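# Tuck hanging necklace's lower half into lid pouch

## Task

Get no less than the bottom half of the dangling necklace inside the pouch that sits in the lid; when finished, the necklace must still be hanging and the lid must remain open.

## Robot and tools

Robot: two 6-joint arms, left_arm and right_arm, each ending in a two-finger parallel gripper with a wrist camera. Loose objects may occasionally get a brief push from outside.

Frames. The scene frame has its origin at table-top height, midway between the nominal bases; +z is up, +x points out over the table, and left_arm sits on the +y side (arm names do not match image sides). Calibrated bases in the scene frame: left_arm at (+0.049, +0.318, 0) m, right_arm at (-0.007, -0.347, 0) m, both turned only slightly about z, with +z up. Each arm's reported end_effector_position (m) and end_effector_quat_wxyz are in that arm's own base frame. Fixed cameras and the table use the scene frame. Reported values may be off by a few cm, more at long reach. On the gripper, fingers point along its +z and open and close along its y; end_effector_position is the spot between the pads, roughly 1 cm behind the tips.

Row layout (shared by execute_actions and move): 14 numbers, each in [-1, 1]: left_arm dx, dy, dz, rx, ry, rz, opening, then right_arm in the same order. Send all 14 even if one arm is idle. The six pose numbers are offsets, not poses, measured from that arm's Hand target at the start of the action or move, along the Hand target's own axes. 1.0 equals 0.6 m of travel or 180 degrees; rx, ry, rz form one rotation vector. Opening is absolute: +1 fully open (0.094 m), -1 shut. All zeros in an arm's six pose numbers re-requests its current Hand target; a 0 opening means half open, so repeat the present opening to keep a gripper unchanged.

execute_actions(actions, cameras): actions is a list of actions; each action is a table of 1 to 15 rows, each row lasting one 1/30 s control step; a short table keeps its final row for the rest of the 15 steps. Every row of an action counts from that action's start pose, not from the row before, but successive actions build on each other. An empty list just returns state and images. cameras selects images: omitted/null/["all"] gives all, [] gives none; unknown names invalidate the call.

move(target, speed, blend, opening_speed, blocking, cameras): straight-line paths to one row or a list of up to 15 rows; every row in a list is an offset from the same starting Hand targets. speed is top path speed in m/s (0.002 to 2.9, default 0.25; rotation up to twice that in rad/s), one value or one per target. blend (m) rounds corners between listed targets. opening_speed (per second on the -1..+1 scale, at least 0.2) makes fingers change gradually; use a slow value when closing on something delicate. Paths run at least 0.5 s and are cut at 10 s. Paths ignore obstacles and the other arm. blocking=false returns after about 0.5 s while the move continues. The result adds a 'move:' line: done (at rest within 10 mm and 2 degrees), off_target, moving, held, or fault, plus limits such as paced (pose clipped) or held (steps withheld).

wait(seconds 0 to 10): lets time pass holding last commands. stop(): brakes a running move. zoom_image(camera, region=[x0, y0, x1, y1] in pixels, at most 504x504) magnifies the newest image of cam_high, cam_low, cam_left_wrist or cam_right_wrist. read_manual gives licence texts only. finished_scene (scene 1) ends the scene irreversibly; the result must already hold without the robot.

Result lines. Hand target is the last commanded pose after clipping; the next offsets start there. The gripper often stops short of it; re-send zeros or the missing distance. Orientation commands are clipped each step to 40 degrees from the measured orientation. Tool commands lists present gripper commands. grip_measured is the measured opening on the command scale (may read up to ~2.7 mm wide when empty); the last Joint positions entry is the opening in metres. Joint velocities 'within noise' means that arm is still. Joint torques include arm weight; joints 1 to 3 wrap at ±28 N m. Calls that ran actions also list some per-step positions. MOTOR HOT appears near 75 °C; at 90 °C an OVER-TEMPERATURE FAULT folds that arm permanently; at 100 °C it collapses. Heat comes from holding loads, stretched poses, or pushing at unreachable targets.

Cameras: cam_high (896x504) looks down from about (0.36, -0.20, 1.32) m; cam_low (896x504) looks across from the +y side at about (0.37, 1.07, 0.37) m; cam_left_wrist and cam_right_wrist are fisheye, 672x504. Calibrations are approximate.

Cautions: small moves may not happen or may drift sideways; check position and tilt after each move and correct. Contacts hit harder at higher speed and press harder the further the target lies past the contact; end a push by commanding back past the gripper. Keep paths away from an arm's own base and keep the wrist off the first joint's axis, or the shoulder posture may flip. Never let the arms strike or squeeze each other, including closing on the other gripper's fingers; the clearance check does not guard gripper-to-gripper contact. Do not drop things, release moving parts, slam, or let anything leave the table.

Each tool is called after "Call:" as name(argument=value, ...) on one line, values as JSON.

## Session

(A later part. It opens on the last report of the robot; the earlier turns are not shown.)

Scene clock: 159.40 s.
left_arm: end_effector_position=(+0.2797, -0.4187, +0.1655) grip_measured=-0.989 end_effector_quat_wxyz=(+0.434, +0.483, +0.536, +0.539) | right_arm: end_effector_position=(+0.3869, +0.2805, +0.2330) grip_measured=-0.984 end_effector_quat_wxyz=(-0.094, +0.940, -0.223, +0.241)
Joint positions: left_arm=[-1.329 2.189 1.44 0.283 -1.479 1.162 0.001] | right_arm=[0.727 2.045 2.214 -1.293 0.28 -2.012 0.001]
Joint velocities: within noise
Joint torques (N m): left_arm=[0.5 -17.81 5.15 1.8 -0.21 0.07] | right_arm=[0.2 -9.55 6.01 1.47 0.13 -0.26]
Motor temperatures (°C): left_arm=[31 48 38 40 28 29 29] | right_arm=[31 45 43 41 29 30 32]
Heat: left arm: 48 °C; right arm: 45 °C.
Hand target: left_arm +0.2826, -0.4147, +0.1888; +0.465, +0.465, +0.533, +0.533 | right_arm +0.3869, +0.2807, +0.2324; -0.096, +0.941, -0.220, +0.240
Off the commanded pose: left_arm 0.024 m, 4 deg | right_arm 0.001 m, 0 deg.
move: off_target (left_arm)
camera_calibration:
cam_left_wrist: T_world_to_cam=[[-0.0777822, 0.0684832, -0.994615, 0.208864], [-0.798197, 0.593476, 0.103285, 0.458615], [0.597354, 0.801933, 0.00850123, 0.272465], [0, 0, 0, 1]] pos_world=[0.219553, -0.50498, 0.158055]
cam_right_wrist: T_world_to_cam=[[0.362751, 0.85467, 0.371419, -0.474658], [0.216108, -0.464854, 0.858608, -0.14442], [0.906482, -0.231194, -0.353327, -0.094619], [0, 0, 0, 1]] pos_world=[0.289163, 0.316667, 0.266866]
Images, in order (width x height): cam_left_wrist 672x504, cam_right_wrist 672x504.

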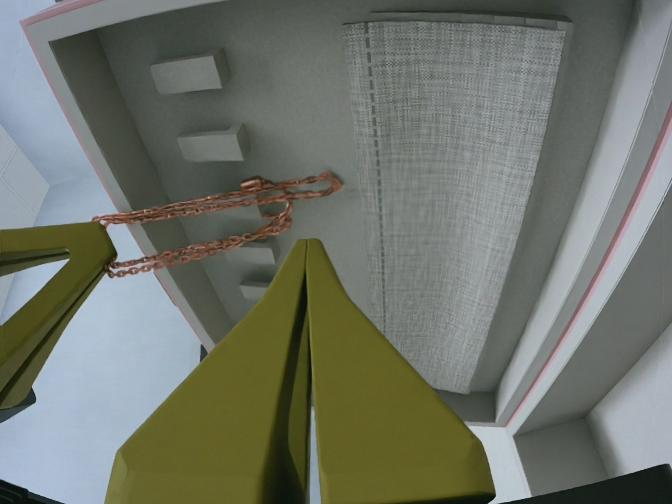

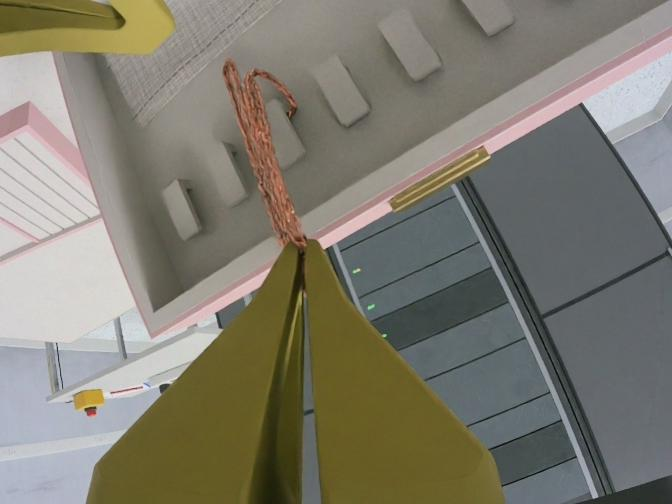

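Call:
move(target=[0.002, 0, 0.058, 0, 0, 0, -1, 0, 0, 0, 0, 0, 0, -1], speed=0.08, cameras=["cam_left_wrist", "cam_right_wrist"])

Call:
zoom_image(camera="cam_left_wrist", region=[180, 80, 460, 290])

Scene clock: 162.00 s.
left_arm: end_effector_position=(+0.3156, -0.4098, +0.1867) grip_measured=-0.989 end_effector_quat_wxyz=(+0.461, +0.467, +0.534, +0.534) | right_arm: end_effector_position=(+0.3870, +0.2805, +0.2330) grip_measured=-0.984 end_effector_quat_wxyz=(-0.094, +0.940, -0.223, +0.241)
Joint positions: left_arm=[-1.247 2.189 1.366 0.793 -1.387 1.549 0.001] | right_arm=[0.727 2.045 2.214 -1.292 0.28 -2.012 0.001]
Joint velocities: within noise
Joint torques (N m): left_arm=[0.13 -13.16 5.22 1.96 0 0.08] | right_arm=[0.21 -9.57 6 1.47 0.14 -0.25]
Motor temperatures (°C): left_arm=[31 49 37 40 28 29 29] | right_arm=[31 45 43 41 29 30 32]
Heat: left arm: 49 °C; right arm: 45 °C.
Hand target: left_arm +0.3169, -0.4088, +0.1888; +0.465, +0.465, +0.533, +0.533 | right_arm +0.3869, +0.2807, +0.2324; -0.096, +0.941, -0.220, +0.240
Off the commanded pose: left_arm 0.003 m, 1 deg | right_arm 0.001 m, 0 deg.
move: done
camera_calibration:
cam_left_wrist: T_world_to_cam=[[-0.0343685, 0.0275114, -0.99903, 0.202557], [-0.790221, 0.611239, 0.0440174, 0.495649], [0.611858, 0.790968, 0.000732664, 0.236159], [0, 0, 0, 1]] pos_world=[0.254138, -0.495327, 0.180371]
cam_right_wrist: T_world_to_cam=[[0.362634, 0.854572, 0.371758, -0.474719], [0.215859, -0.465085, 0.858546, -0.144279], [0.906588, -0.231091, -0.353123, -0.0948273], [0, 0, 0, 1]] pos_world=[0.289263, 0.316666, 0.266864]
Images, in order (width x height): cam_left_wrist 672x504, cam_right_wrist 672x504.

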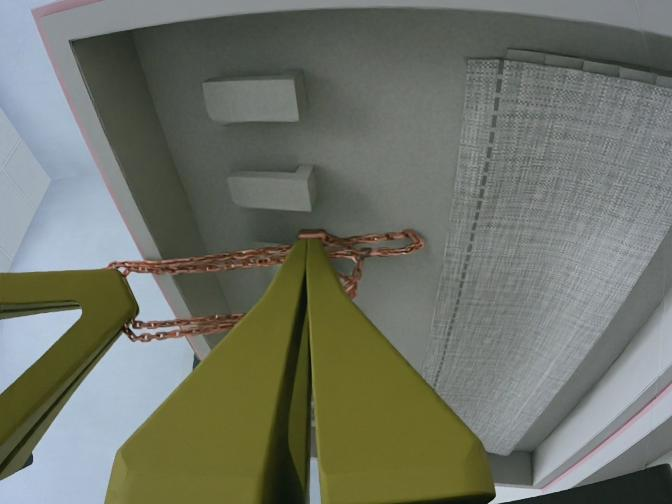

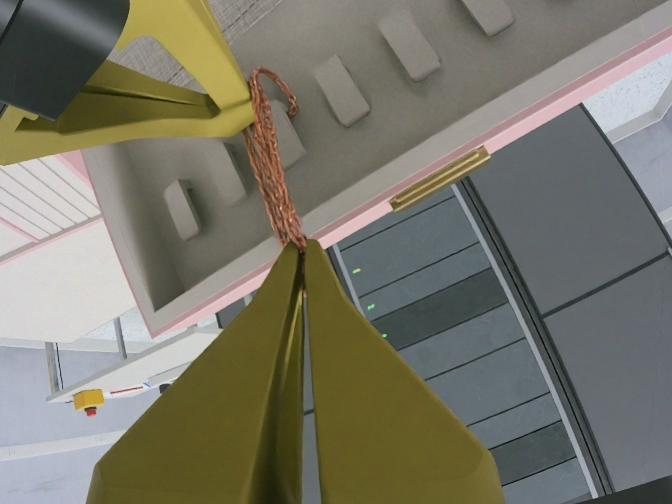

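Scaled by 1.800 from the camera's 672x504 image, which has a finer 960x720 frame.

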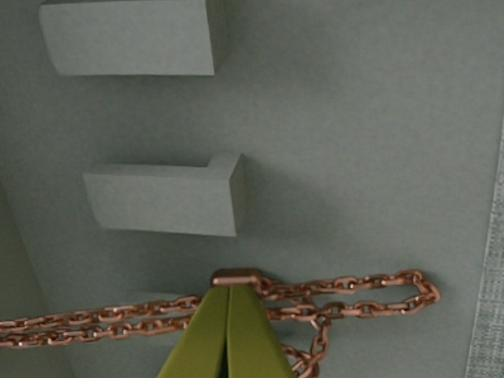

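Call:
move(target=[-0.002, -0.042, -0.028, 0, 0, 0, -1, 0, 0, 0, 0, 0, 0, -1], speed=0.1, cameras=["cam_left_wrist", "cam_right_wrist"])

Call:
zoom_image(camera="cam_left_wrist", region=[180, 80, 460, 290])

Scene clock: 163.93 s.
left_arm: end_effector_position=(+0.3022, -0.4128, +0.1677) grip_measured=-0.989 end_effector_quat_wxyz=(+0.465, +0.468, +0.532, +0.531) | right_arm: end_effector_position=(+0.3870, +0.2805, +0.2330) grip_measured=-0.984 end_effector_quat_wxyz=(-0.094, +0.940, -0.223, +0.241)
Joint positions: left_arm=[-1.277 2.223 1.331 0.867 -1.408 1.547 0.001] | right_arm=[0.727 2.045 2.214 -1.292 0.28 -2.012 0.001]
Joint velocities: within noise
Joint torques (N m): left_arm=[-0.58 -11.89 4.94 1.93 -0.12 -0.05] | right_arm=[0.24 -9.57 6 1.46 0.13 -0.25]
Motor temperatures (°C): left_arm=[31 50 37 41 28 29 29] | right_arm=[31 45 43 41 29 30 32]
Heat: left arm: 50 °C; right arm: 45 °C.
Hand target: left_arm +0.3003, -0.4123, +0.1636; +0.465, +0.465, +0.533, +0.532 | right_arm +0.3869, +0.2807, +0.2324; -0.096, +0.941, -0.220, +0.240
Off the commanded pose: left_arm 0.005 m, 0 deg | right_arm 0.001 m, 0 deg.
move: done
camera_calibration:
cam_left_wrist: T_world_to_cam=[[-0.0320596, 0.0225699, -0.999231, 0.180463], [-0.784668, 0.618679, 0.0391498, 0.489897], [0.619087, 0.78532, -0.00212471, 0.242669], [0, 0, 0, 1]] pos_world=[0.239959, -0.497735, 0.16166]
cam_right_wrist: T_world_to_cam=[[0.362634, 0.854572, 0.371758, -0.474719], [0.215859, -0.465085, 0.858546, -0.144279], [0.906588, -0.231091, -0.353123, -0.0948273], [0, 0, 0, 1]] pos_world=[0.289263, 0.316666, 0.266864]
Images, in order (width x height): cam_left_wrist 672x504, cam_right_wrist 672x504.

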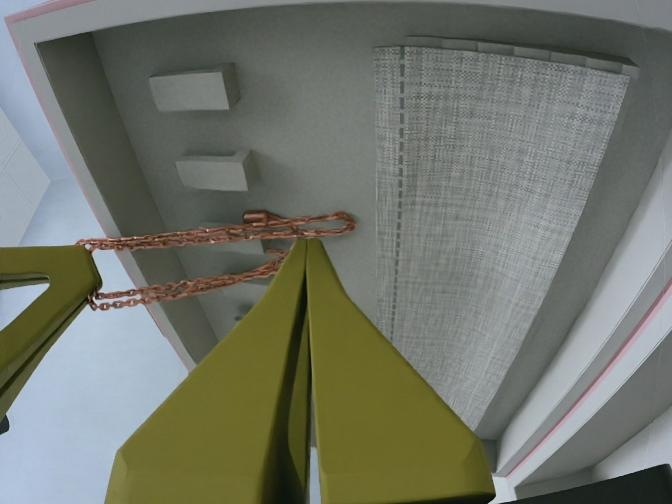

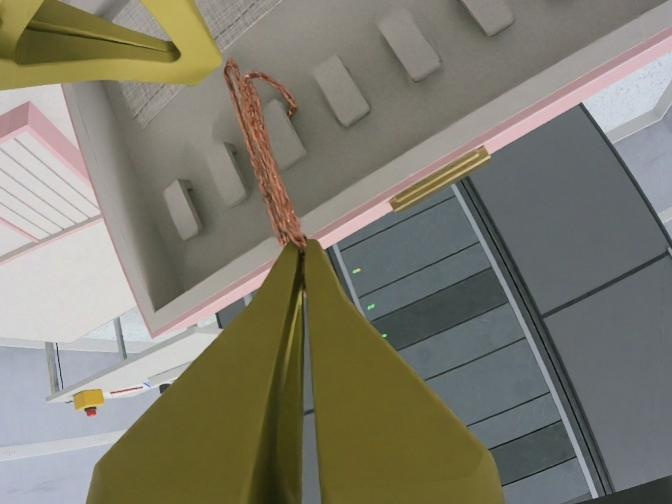

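Scaled by 1.800 from the camera's 672x504 image, which has a finer 960x720 frame.

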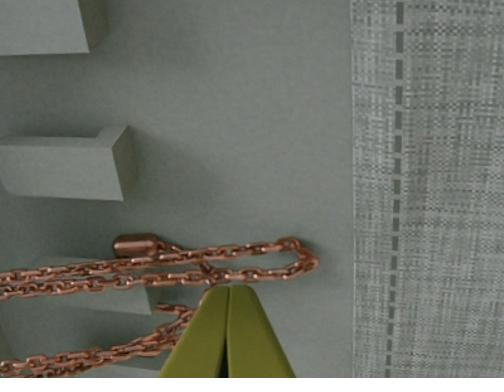

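Call:
move(target=[0.0, -0.010, 0.0275, 0, 0, 0, -1, 0, 0, 0, 0, 0, 0, -1], speed=0.06, cameras=["cam_left_wrist", "cam_right_wrist"])

Call:
zoom_image(camera="cam_left_wrist", region=[200, 100, 480, 310])

Call:
zoom_image(camera="cam_right_wrist", region=[150, 0, 350, 150])

Scene clock: 165.40 s.
left_arm: end_effector_position=(+0.3131, -0.4097, +0.1593) grip_measured=-0.989 end_effector_quat_wxyz=(+0.463, +0.467, +0.533, +0.532) | right_arm: end_effector_position=(+0.3870, +0.2805, +0.2330) grip_measured=-0.984 end_effector_quat_wxyz=(-0.094, +0.940, -0.223, +0.241)
Joint positions: left_arm=[-1.252 2.246 1.331 0.891 -1.388 1.55 0.001] | right_arm=[0.727 2.045 2.214 -1.292 0.28 -2.012 0.001]
Joint velocities: within noise
Joint torques (N m): left_arm=[0.5 -11.88 5.68 1.9 -0.03 0.08] | right_arm=[0.21 -9.54 6 1.46 0.14 -0.26]
Motor temperatures (°C): left_arm=[31 50 37 41 28 29 29] | right_arm=[31 45 43 41 29 30 32]
Heat: left arm: 50 °C; right arm: 45 °C.
Hand target: left_arm +0.3167, -0.4100, +0.1576; +0.465, +0.465, +0.533, +0.533 | right_arm +0.3869, +0.2807, +0.2324; -0.096, +0.941, -0.220, +0.240
Off the commanded pose: left_arm 0.004 m, 0 deg | right_arm 0.001 m, 0 deg.
move: done
camera_calibration:
cam_left_wrist: T_world_to_cam=[[-0.0327278, 0.0241149, -0.999173, 0.173197], [-0.787925, 0.614429, 0.0406375, 0.495902], [0.614901, 0.788603, -0.00110822, 0.236061], [0, 0, 0, 1]] pos_world=[0.251248, -0.495032, 0.153163]
cam_right_wrist: T_world_to_cam=[[0.362634, 0.854572, 0.371758, -0.474719], [0.215859, -0.465085, 0.858546, -0.144279], [0.906588, -0.231091, -0.353123, -0.0948273], [0, 0, 0, 1]] pos_world=[0.289263, 0.316666, 0.266864]
Images, in order (width x height): cam_left_wrist 672x504, cam_right_wrist 672x504.

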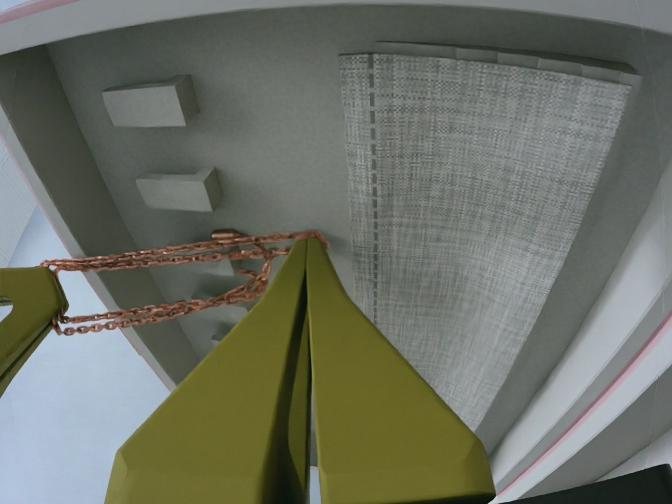

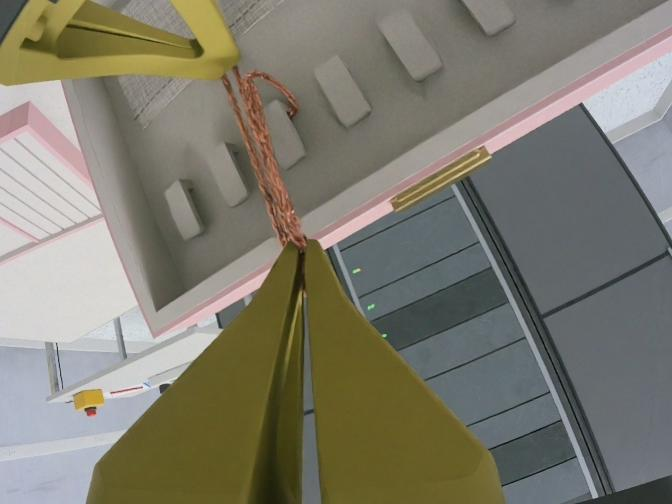

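Scaled by 1.800 from the camera's 672x504 image, which has a finer 960x720 frame.

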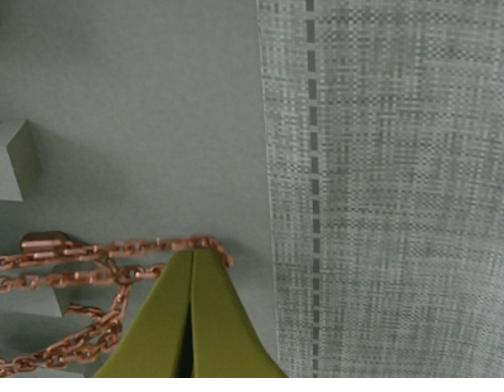

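Scaled by 2.520 from the camera's 672x504 image, which has a finer 960x720 frame.

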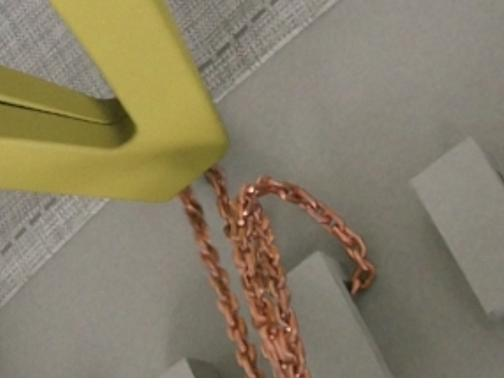

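Call:
move(target=[[0.0, 0.0, 0.0075, 0, 0, 0, -1, 0, 0, 0, 0, 0, 0, -1], [0.0, 0.0, 0.0075, 0, 0, 0, -1, -0.0089, 0.0062, 0.0187, 0, 0, 0, -1]], speed=0.05, cameras=["cam_left_wrist", "cam_right_wrist"])

Call:
zoom_image(camera="cam_left_wrist", region=[200, 100, 480, 310])

Call:
zoom_image(camera="cam_right_wrist", region=[150, 0, 350, 150])

Scene clock: 166.60 s.
left_arm: end_effector_position=(+0.3166, -0.4089, +0.1596) grip_measured=-0.989 end_effector_quat_wxyz=(+0.464, +0.467, +0.533, +0.532) | right_arm: end_effector_position=(+0.3876, +0.2813, +0.2072) grip_measured=-0.984 end_effector_quat_wxyz=(-0.081, +0.944, -0.222, +0.231)
Joint positions: left_arm=[-1.244 2.246 1.331 0.894 -1.379 1.553 0.001] | right_arm=[0.727 2.045 2.119 -1.232 0.28 -2.012 0.001]
Joint velocities: within noise
Joint torques (N m): left_arm=[0.44 -11.52 6.22 1.99 0.02 0.11] | right_arm=[0.23 -11.74 6.16 1.47 0.14 -0.26]
Motor temperatures (°C): left_arm=[31 50 37 41 28 29 29] | right_arm=[31 45 43 41 29 30 32]
Heat: left arm: 50 °C; right arm: 45 °C.
Hand target: left_arm +0.3211, -0.4094, +0.1576; +0.465, +0.465, +0.533, +0.533 | right_arm +0.3868, +0.2808, +0.2193; -0.096, +0.941, -0.220, +0.240
Off the commanded pose: left_arm 0.005 m, 0 deg | right_arm 0.012 m, 2 deg.
move: off_target (right_arm)
camera_calibration:
cam_left_wrist: T_world_to_cam=[[-0.0321956, 0.0235107, -0.999205, 0.173154], [-0.78703, 0.615626, 0.0398444, 0.498443], [0.616074, 0.787687, -0.00131677, 0.232461], [0, 0, 0, 1]] pos_world=[0.254651, -0.494033, 0.153462]
cam_right_wrist: T_world_to_cam=[[0.37164, 0.862933, 0.34239, -0.465762], [0.238435, -0.445153, 0.863126, -0.137201], [0.897236, -0.239135, -0.37119, -0.0946355], [0, 0, 0, 1]] pos_world=[0.29072, 0.318215, 0.242767]
Images, in order (width x height): cam_left_wrist 672x504, cam_right_wrist 672x504.

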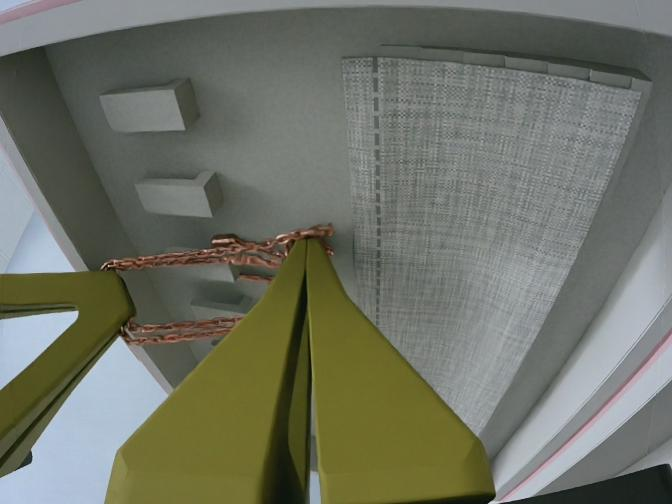

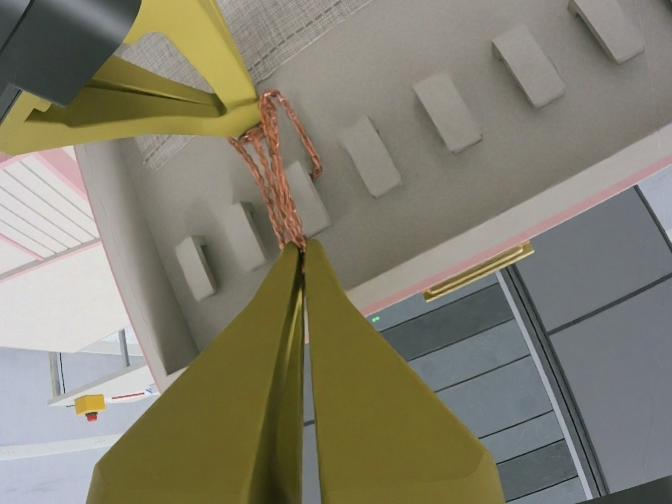

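Scaled by 1.800 from the camera's 672x504 image, which has a finer 960x720 frame.

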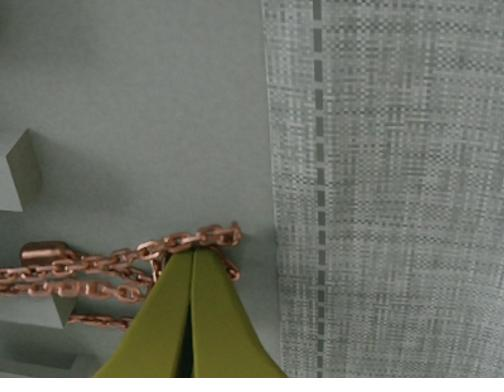

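Scaled by 2.520 from the camera's 672x504 image, which has a finer 960x720 frame.

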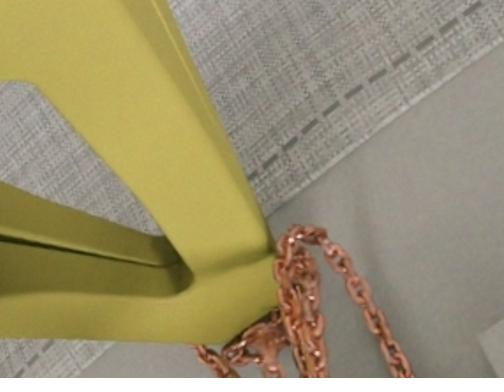

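Call:
move(target=[0.0, 0.0, -0.0075, 0, 0, 0, -1, 0, 0, -0.001, 0, 0, 0, -1], speed=0.03, cameras=["cam_left_wrist", "cam_right_wrist"])

Call:
zoom_image(camera="cam_left_wrist", region=[200, 100, 480, 310])

Call:
zoom_image(camera="cam_right_wrist", region=[150, 0, 350, 150])

Scene clock: 167.63 s.
left_arm: end_effector_position=(+0.3166, -0.4089, +0.1597) grip_measured=-0.989 end_effector_quat_wxyz=(+0.464, +0.467, +0.533, +0.532) | right_arm: end_effector_position=(+0.3876, +0.2813, +0.2072) grip_measured=-0.984 end_effector_quat_wxyz=(-0.081, +0.944, -0.222, +0.231)
Joint positions: left_arm=[-1.244 2.246 1.331 0.895 -1.379 1.553 0.001] | right_arm=[0.727 2.045 2.119 -1.232 0.28 -2.012 0.001]
Joint velocities: within noise
Joint torques (N m): left_arm=[-0.24 -11.73 5.78 1.93 -0.1 0.07] | right_arm=[0.24 -11.75 6.32 1.45 0.14 -0.24]
Motor temperatures (°C): left_arm=[31 50 37 41 28 29 29] | right_arm=[31 45 43 41 29 30 32]
Heat: left arm: 50 °C; right arm: 45 °C.
Hand target: left_arm +0.3167, -0.4100, +0.1576; +0.465, +0.465, +0.533, +0.532 | right_arm +0.3865, +0.2807, +0.2199; -0.096, +0.941, -0.220, +0.240
Off the commanded pose: left_arm 0.002 m, 0 deg | right_arm 0.013 m, 2 deg.
move: off_target (right_arm)
camera_calibration:
cam_left_wrist: T_world_to_cam=[[-0.032087, 0.0231675, -0.999217, 0.173058], [-0.787038, 0.615636, 0.0395474, 0.498492], [0.61607, 0.78769, -0.00152025, 0.232495], [0, 0, 0, 1]] pos_world=[0.254651, -0.494033, 0.153561]
cam_right_wrist: T_world_to_cam=[[0.37164, 0.862933, 0.34239, -0.465762], [0.238435, -0.445153, 0.863126, -0.137201], [0.897236, -0.239135, -0.37119, -0.0946355], [0, 0, 0, 1]] pos_world=[0.29072, 0.318215, 0.242767]
Images, in order (width x height): cam_left_wrist 672x504, cam_right_wrist 672x504.

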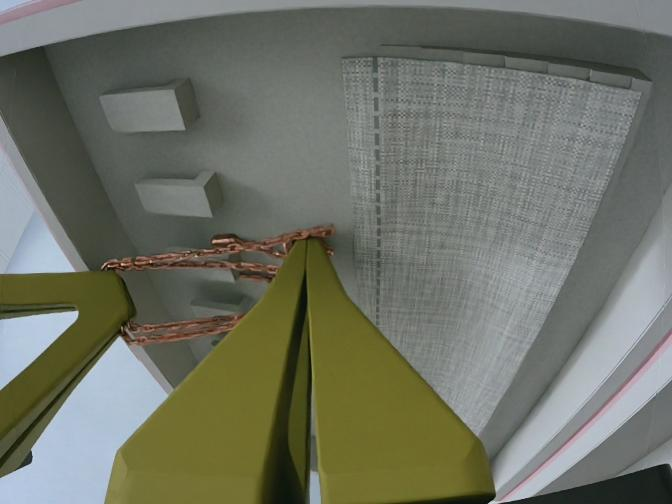

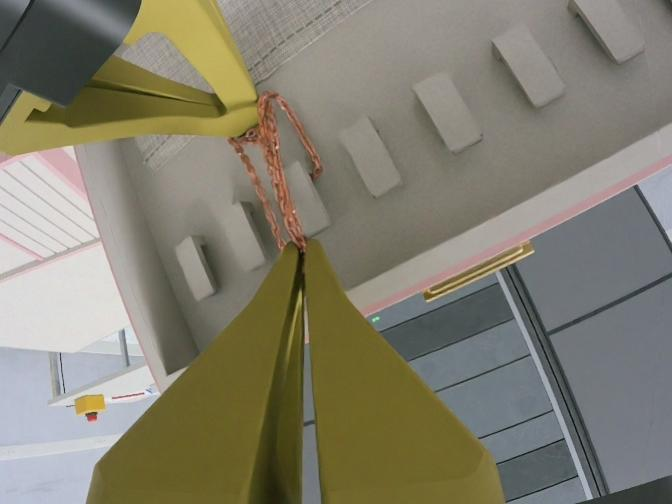

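Scaled by 1.800 from the camera's 672x504 image, which has a finer 960x720 frame.

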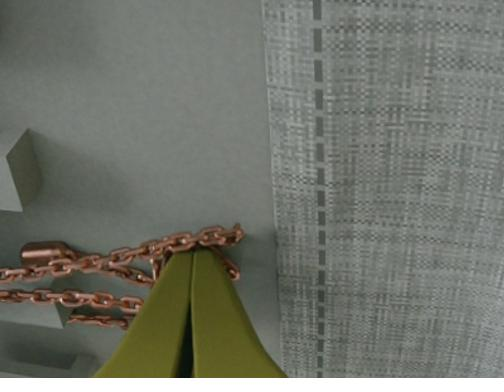

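Scaled by 2.520 from the camera's 672x504 image, which has a finer 960x720 frame.

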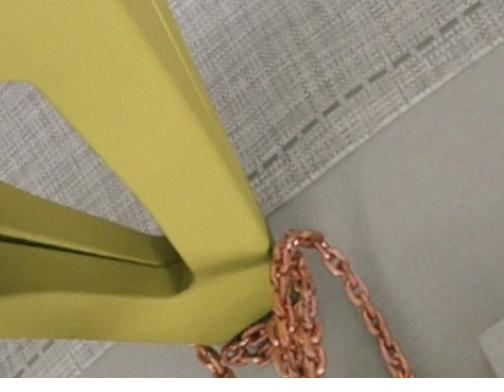

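Call:
move(target=[0.0, 0.0, -0.0067, 0, 0, 0, -1, 0, 0, -0.001, 0, 0, 0, -1], speed=0.03, cameras=["cam_left_wrist", "cam_right_wrist"])

Call:
zoom_image(camera="cam_left_wrist", region=[200, 100, 480, 310])

Call:
zoom_image(camera="cam_right_wrist", region=[150, 0, 350, 150])

Scene clock: 168.63 s.
left_arm: end_effector_position=(+0.3159, -0.4091, +0.1597) grip_measured=-0.989 end_effector_quat_wxyz=(+0.464, +0.467, +0.533, +0.532) | right_arm: end_effector_position=(+0.3876, +0.2813, +0.2072) grip_measured=-0.984 end_effector_quat_wxyz=(-0.081, +0.944, -0.222, +0.231)
Joint positions: left_arm=[-1.246 2.246 1.331 0.895 -1.38 1.553 0.001] | right_arm=[0.727 2.045 2.119 -1.232 0.28 -2.012 0.001]
Joint velocities: within noise
Joint torques (N m): left_arm=[-1.09 -12.08 5.42 1.92 -0.13 0.02] | right_arm=[0.25 -11.79 6.46 1.43 0.14 -0.25]
Motor temperatures (°C): left_arm=[31 50 37 41 28 29 29] | right_arm=[31 46 43 41 29 30 32]
Heat: left arm: 50 °C; right arm: 46 °C.
Hand target: left_arm +0.3127, -0.4106, +0.1577; +0.465, +0.465, +0.533, +0.532 | right_arm +0.3862, +0.2807, +0.2204; -0.096, +0.941, -0.220, +0.240
Off the commanded pose: left_arm 0.004 m, 0 deg | right_arm 0.013 m, 2 deg.
move: off_target (right_arm)
camera_calibration:
cam_left_wrist: T_world_to_cam=[[-0.0320757, 0.0231788, -0.999217, 0.173045], [-0.786778, 0.615968, 0.0395448, 0.498225], [0.616402, 0.78743, -0.00152104, 0.23295], [0, 0, 0, 1]] pos_world=[0.253952, -0.494333, 0.153561]
cam_right_wrist: T_world_to_cam=[[0.37164, 0.862933, 0.34239, -0.465762], [0.238435, -0.445153, 0.863126, -0.137201], [0.897236, -0.239135, -0.37119, -0.0946355], [0, 0, 0, 1]] pos_world=[0.29072, 0.318215, 0.242767]
Images, in order (width x height): cam_left_wrist 672x504, cam_right_wrist 672x504.

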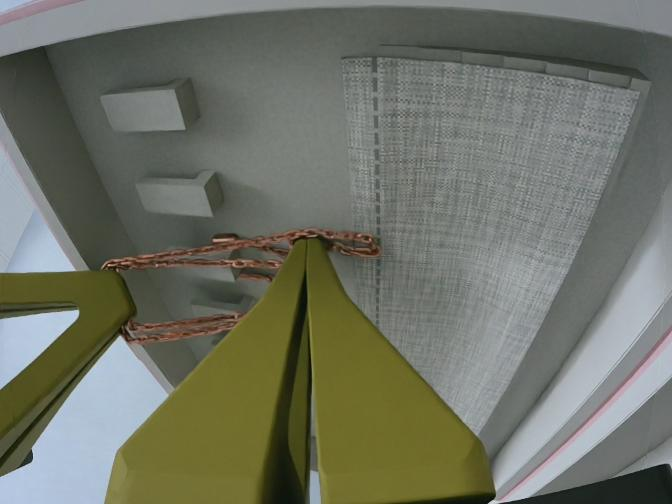

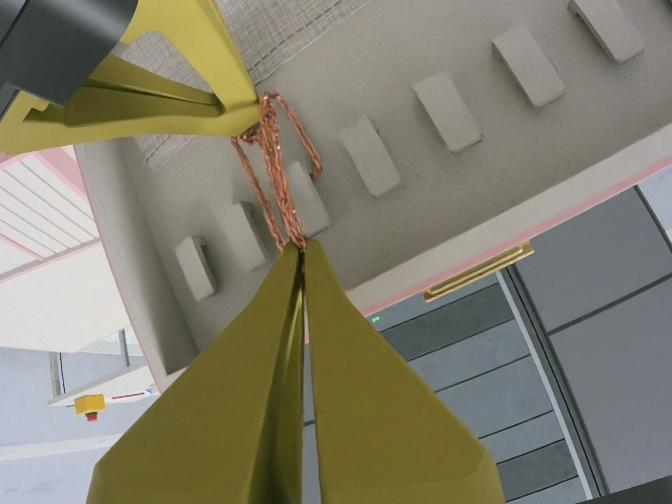

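Scaled by 1.800 from the camera's 672x504 image, which has a finer 960x720 frame.

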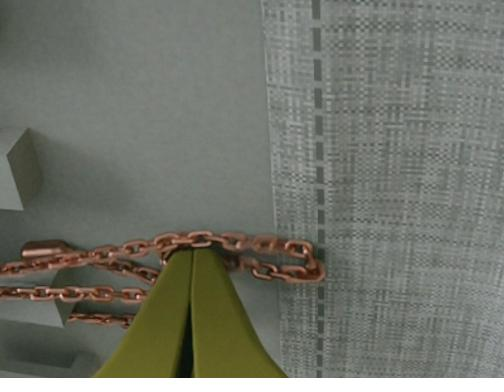

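Scaled by 2.520 from the camera's 672x504 image, which has a finer 960x720 frame.

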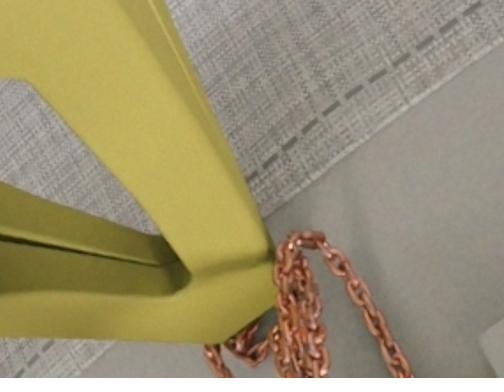

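Call:
zoom_image(camera="cam_left_wrist", region=[330, 30, 430, 100])

Call:
zoom_image(camera="cam_left_wrist", region=[480, 30, 670, 160])

Call:
zoom_image(camera="cam_left_wrist", region=[310, 210, 400, 280])

Scaled by 5.040 from the camera's 672x504 image, which has a finer 960x720 frame.

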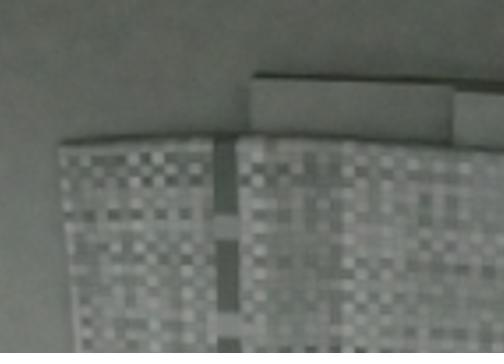

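Scaled by 2.653 from the camera's 672x504 image, which has a finer 960x720 frame.

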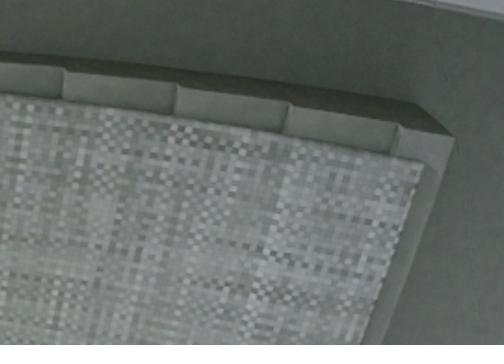

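Scaled by 5.600 from the camera's 672x504 image, which has a finer 960x720 frame.

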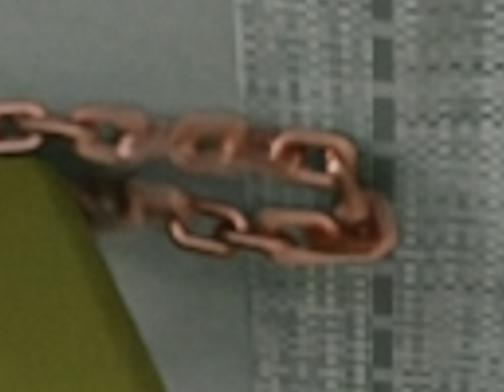

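Call:
execute_actions(actions=[])

Scene clock: 170.30 s.
left_arm: end_effector_position=(+0.3159, -0.4090, +0.1597) grip_measured=-0.989 end_effector_quat_wxyz=(+0.464, +0.467, +0.533, +0.532) | right_arm: end_effector_position=(+0.3876, +0.2813, +0.2072) grip_measured=-0.984 end_effector_quat_wxyz=(-0.081, +0.944, -0.222, +0.231)
Joint positions: left_arm=[-1.246 2.246 1.331 0.895 -1.381 1.553 0.001] | right_arm=[0.727 2.045 2.119 -1.232 0.28 -2.012 0.001]
Joint velocities: within noise
Joint torques (N m): left_arm=[-0.79 -12.23 5.6 1.93 -0.12 0.1] | right_arm=[0.28 -11.82 6.46 1.43 0.14 -0.25]
Motor temperatures (°C): left_arm=[31 50 37 42 28 29 29] | right_arm=[31 46 43 41 29 30 32]
Heat: left arm: 50 °C; right arm: 46 °C.
Hand target: left_arm +0.3127, -0.4106, +0.1577; +0.465, +0.465, +0.533, +0.532 | right_arm +0.3862, +0.2807, +0.2204; -0.096, +0.941, -0.220, +0.240
Tool commands: left_gripper/opening=-1.0 right_gripper/opening=-1.0
Off the commanded pose: left_arm 0.004 m, 0 deg | right_arm 0.013 m, 2 deg.
camera_calibration:
cam_left_wrist: T_world_to_cam=[[-0.0320915, 0.0231523, -0.999217, 0.173037], [-0.787259, 0.615354, 0.0395421, 0.49806], [0.615787, 0.787911, -0.00152083, 0.233204], [0, 0, 0, 1]] pos_world=[0.254051, -0.494233, 0.153561]
cam_right_wrist: T_world_to_cam=[[0.37164, 0.862933, 0.34239, -0.465762], [0.238435, -0.445153, 0.863126, -0.137201], [0.897236, -0.239135, -0.37119, -0.0946355], [0, 0, 0, 1]] pos_world=[0.29072, 0.318215, 0.242767]

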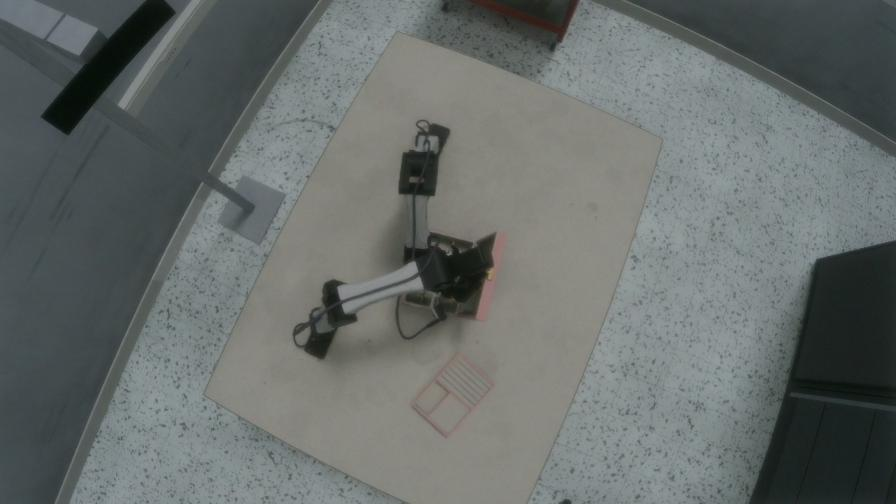

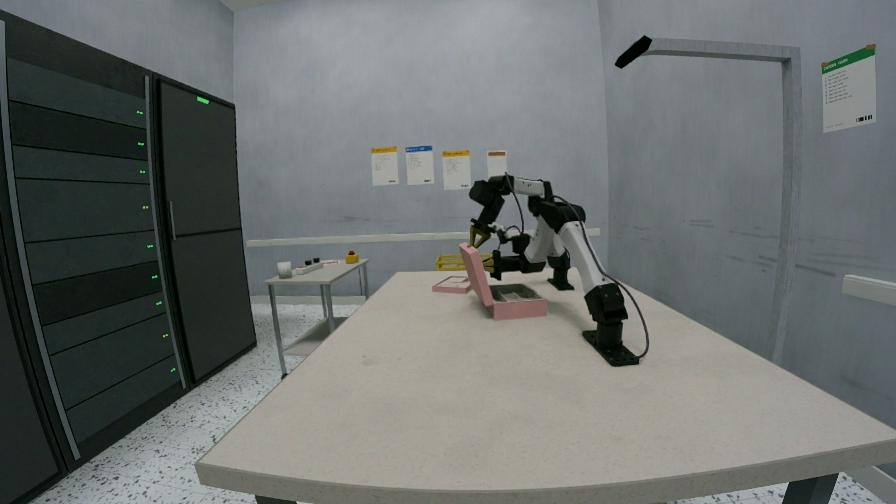

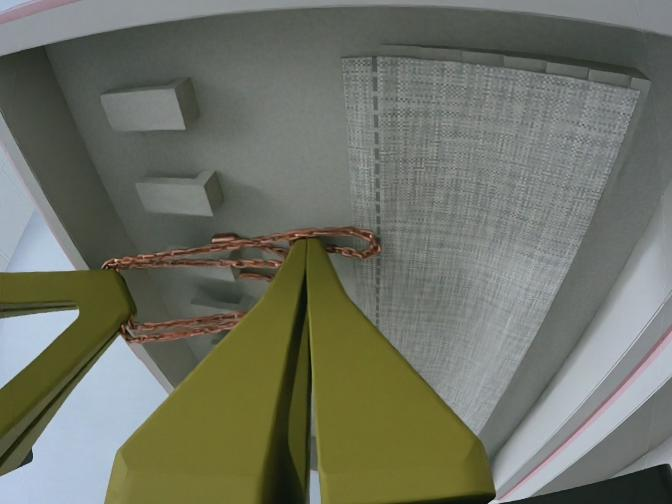

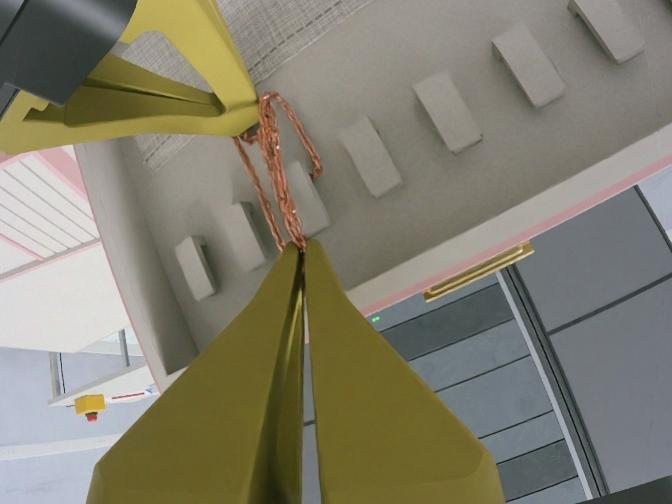

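Call:
zoom_image(camera="cam_left_wrist", region=[320, 20, 500, 140])

Call:
zoom_image(camera="cam_left_wrist", region=[320, 140, 520, 440])

Scaled by 2.800 from the camera's 672x504 image, which has a finer 960x720 frame.

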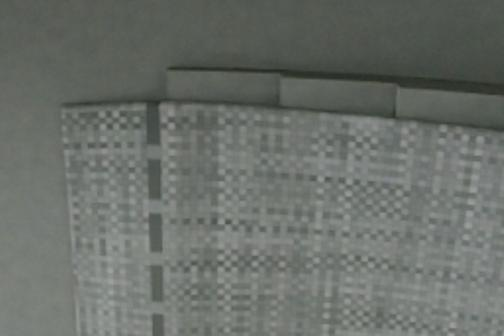

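Scaled by 1.680 from the camera's 672x504 image, which has a finer 960x720 frame.

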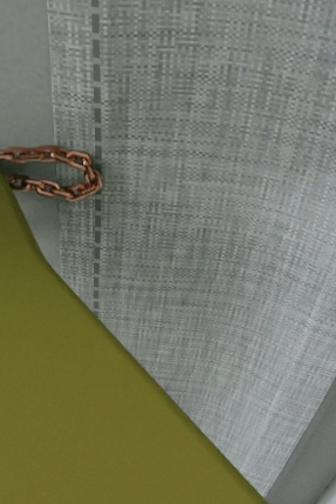

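Call:
zoom_image(camera="cam_left_wrist", region=[370, 30, 670, 180])

Scaled by 1.680 from the camera's 672x504 image, which has a finer 960x720 frame.

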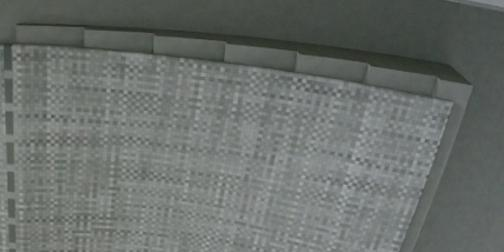

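Call:
zoom_image(camera="cam_right_wrist", region=[120, 0, 420, 200])

Scaled by 1.680 from the camera's 672x504 image, which has a finer 960x720 frame.

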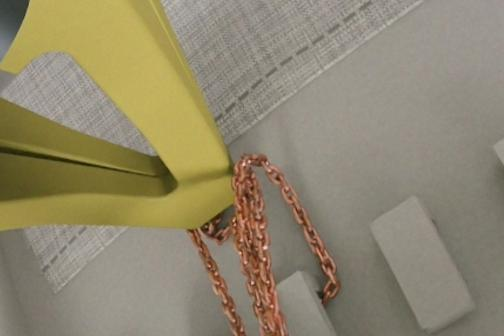

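Call:
zoom_image(camera="cam_low", region=[420, 150, 670, 380])

Call:
zoom_image(camera="cam_high", region=[290, 110, 540, 370])

Scaled by 2.016.

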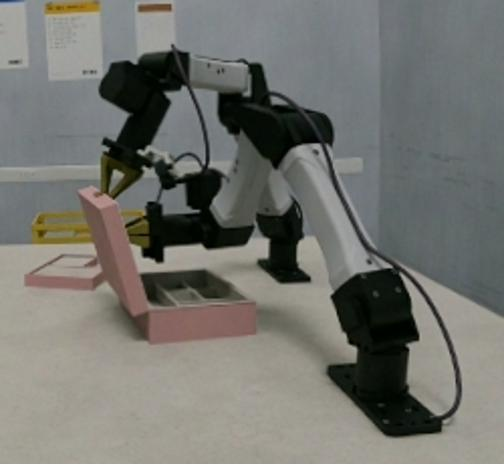

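Scaled by 1.938.

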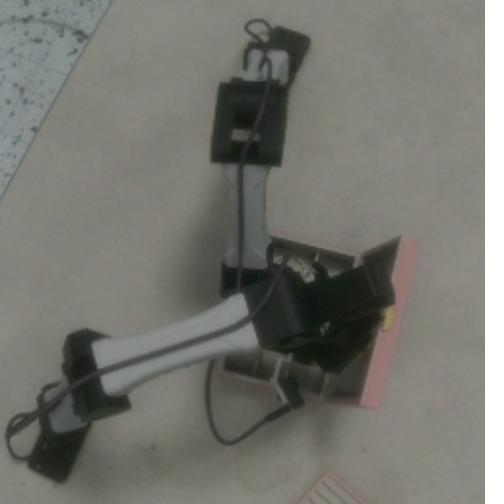

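Call:
move(target=[0, 0, -0.1, 0, 0, 0, -1, 0, 0, 0, 0, 0, 0, -1], speed=0.12, cameras=["cam_left_wrist", "cam_right_wrist"])

Scene clock: 177.03 s.
left_arm: end_effector_position=(+0.2534, -0.4222, +0.1522) grip_measured=-0.989 end_effector_quat_wxyz=(+0.459, +0.477, +0.524, +0.537) | right_arm: end_effector_position=(+0.3876, +0.2813, +0.2072) grip_measured=-0.984 end_effector_quat_wxyz=(-0.081, +0.944, -0.222, +0.231)
Joint positions: left_arm=[-1.386 2.246 1.303 0.895 -1.512 1.553 0.001] | right_arm=[0.727 2.045 2.119 -1.232 0.28 -2.012 0.001]
Joint velocities: within noise
Joint torques (N m): left_arm=[-0.12 -14.19 4.67 1.8 -0.15 -0.19] | right_arm=[0.25 -11.82 6.49 1.43 0.14 -0.25]
Motor temperatures (°C): left_arm=[31 51 37 42 28 29 30] | right_arm=[31 47 43 41 29 30 32]
Heat: left arm: 51 °C; right arm: 47 °C.
Hand target: left_arm +0.2533, -0.4187, +0.1577; +0.465, +0.465, +0.533, +0.532 | right_arm +0.3862, +0.2807, +0.2204; -0.096, +0.941, -0.220, +0.240
Off the commanded pose: left_arm 0.007 m, 2 deg | right_arm 0.013 m, 2 deg.
move: off_target (right_arm)
camera_calibration:
cam_left_wrist: T_world_to_cam=[[-0.0344444, 0.0522562, -0.99804, 0.17648], [-0.781148, 0.621504, 0.0595003, 0.455244], [0.623395, 0.781666, 0.0194125, 0.274343], [0, 0, 0, 1]] pos_world=[0.190668, -0.506603, 0.143721]
cam_right_wrist: T_world_to_cam=[[0.37164, 0.862933, 0.34239, -0.465762], [0.238435, -0.445153, 0.863126, -0.137201], [0.897236, -0.239135, -0.37119, -0.0946355], [0, 0, 0, 1]] pos_world=[0.29072, 0.318215, 0.242767]
Images, in order (width x height): cam_left_wrist 672x504, cam_right_wrist 672x504.

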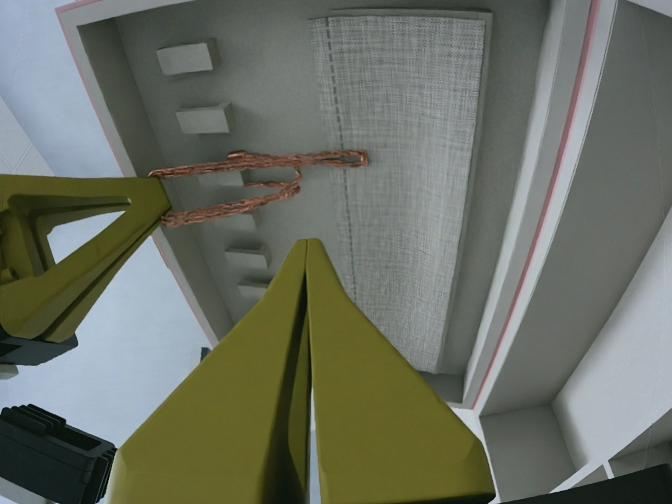

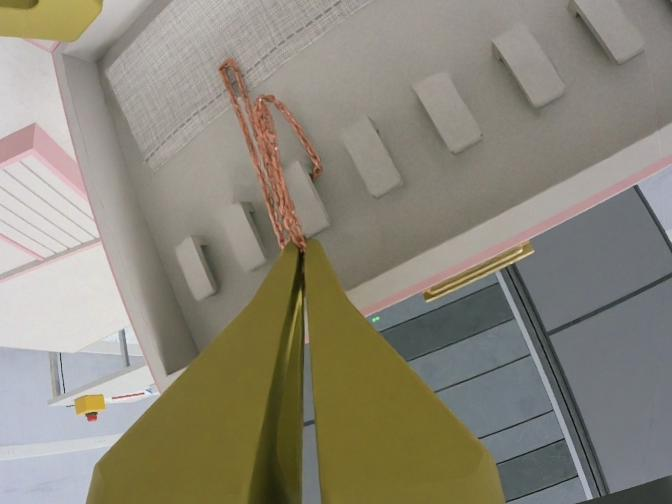

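Call:
zoom_image(camera="cam_left_wrist", region=[295, 0, 515, 130])

Call:
zoom_image(camera="cam_right_wrist", region=[100, 0, 380, 180])

Call:
zoom_image(camera="cam_left_wrist", region=[320, 230, 490, 420])

Scaled by 2.291 from the camera's 672x504 image, which has a finer 960x720 frame.

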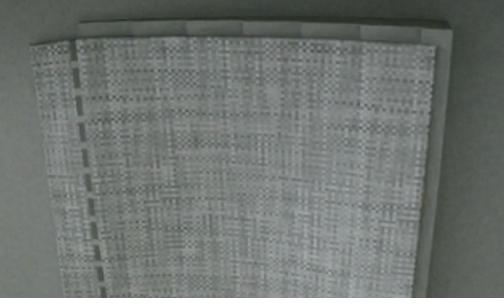

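Scaled by 1.800 from the camera's 672x504 image, which has a finer 960x720 frame.

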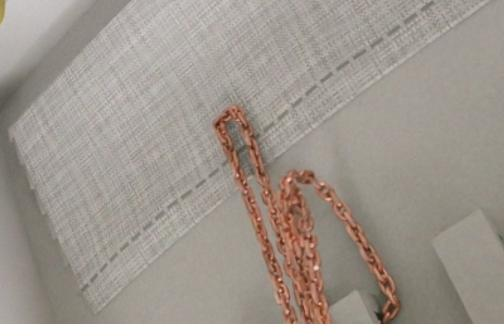

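Scaled by 2.653 from the camera's 672x504 image, which has a finer 960x720 frame.

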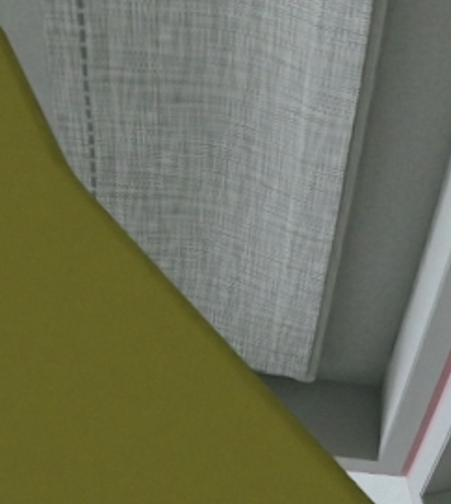

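Call:
zoom_image(camera="cam_right_wrist", region=[130, 80, 260, 190])

Call:
zoom_image(camera="cam_right_wrist", region=[240, 0, 400, 110])

Scaled by 3.877 from the camera's 672x504 image, which has a finer 960x720 frame.

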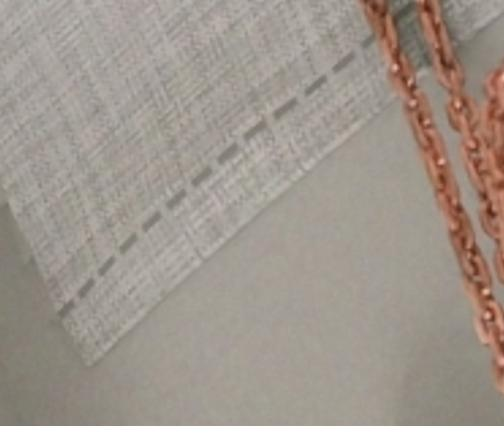

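Scaled by 3.150 from the camera's 672x504 image, which has a finer 960x720 frame.

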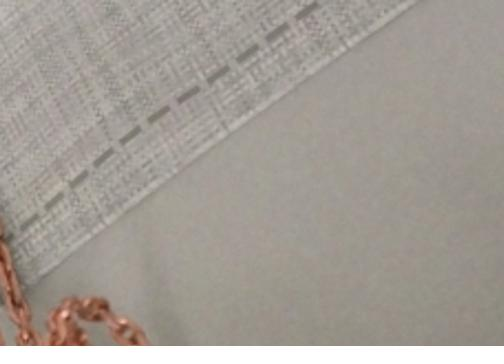

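Call:
move(target=[0, 0, 0, 0, 0, 0, -1, -0.02101, 0.01472, 0.00443, 0, 0, 0, -1], speed=0.06, cameras=["cam_left_wrist"])

Scene clock: 183.60 s.
left_arm: end_effector_position=(+0.2533, -0.4220, +0.1522) grip_measured=-0.989 end_effector_quat_wxyz=(+0.458, +0.476, +0.524, +0.537) | right_arm: end_effector_position=(+0.3776, +0.2794, +0.1970) grip_measured=-0.984 end_effector_quat_wxyz=(-0.081, +0.945, -0.216, +0.230)
Joint positions: left_arm=[-1.386 2.246 1.303 0.895 -1.513 1.553 0.001] | right_arm=[0.738 1.988 1.994 -1.165 0.28 -2.012 0.001]
Joint velocities: within noise
Joint torques (N m): left_arm=[-0.16 -13.94 4.59 1.78 -0.13 -0.15] | right_arm=[0.64 -11.82 6.26 1.37 0.2 -0.09]
Motor temperatures (°C): left_arm=[31 52 37 43 28 29 30] | right_arm=[31 48 43 41 29 29 32]
Heat: left arm: 52 °C; right arm: 48 °C.
Hand target: left_arm +0.2533, -0.4187, +0.1578; +0.465, +0.465, +0.533, +0.532 | right_arm +0.3744, +0.2787, +0.2106; -0.096, +0.941, -0.220, +0.240
Off the commanded pose: left_arm 0.006 m, 2 deg | right_arm 0.014 m, 2 deg.
move: off_target (right_arm)
camera_calibration:
cam_left_wrist: T_world_to_cam=[[-0.0344277, 0.0521496, -0.998046, 0.176416], [-0.7819, 0.620568, 0.0593975, 0.45488], [0.622453, 0.782417, 0.0194111, 0.274686], [0, 0, 0, 1]] pos_world=[0.190765, -0.506403, 0.143721]
Images, in order (width x height): cam_left_wrist 672x504.

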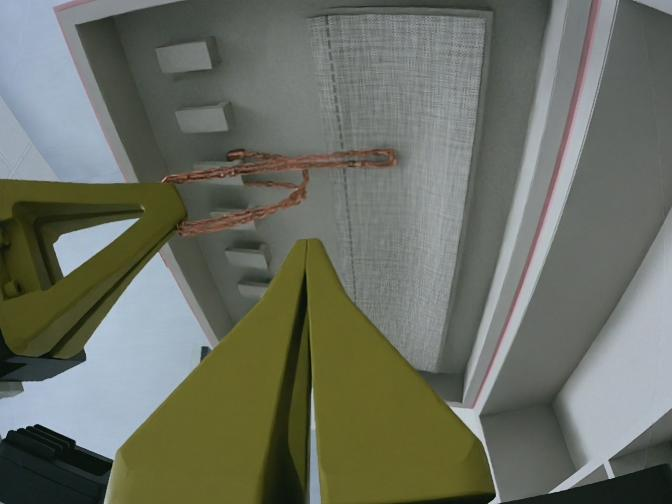

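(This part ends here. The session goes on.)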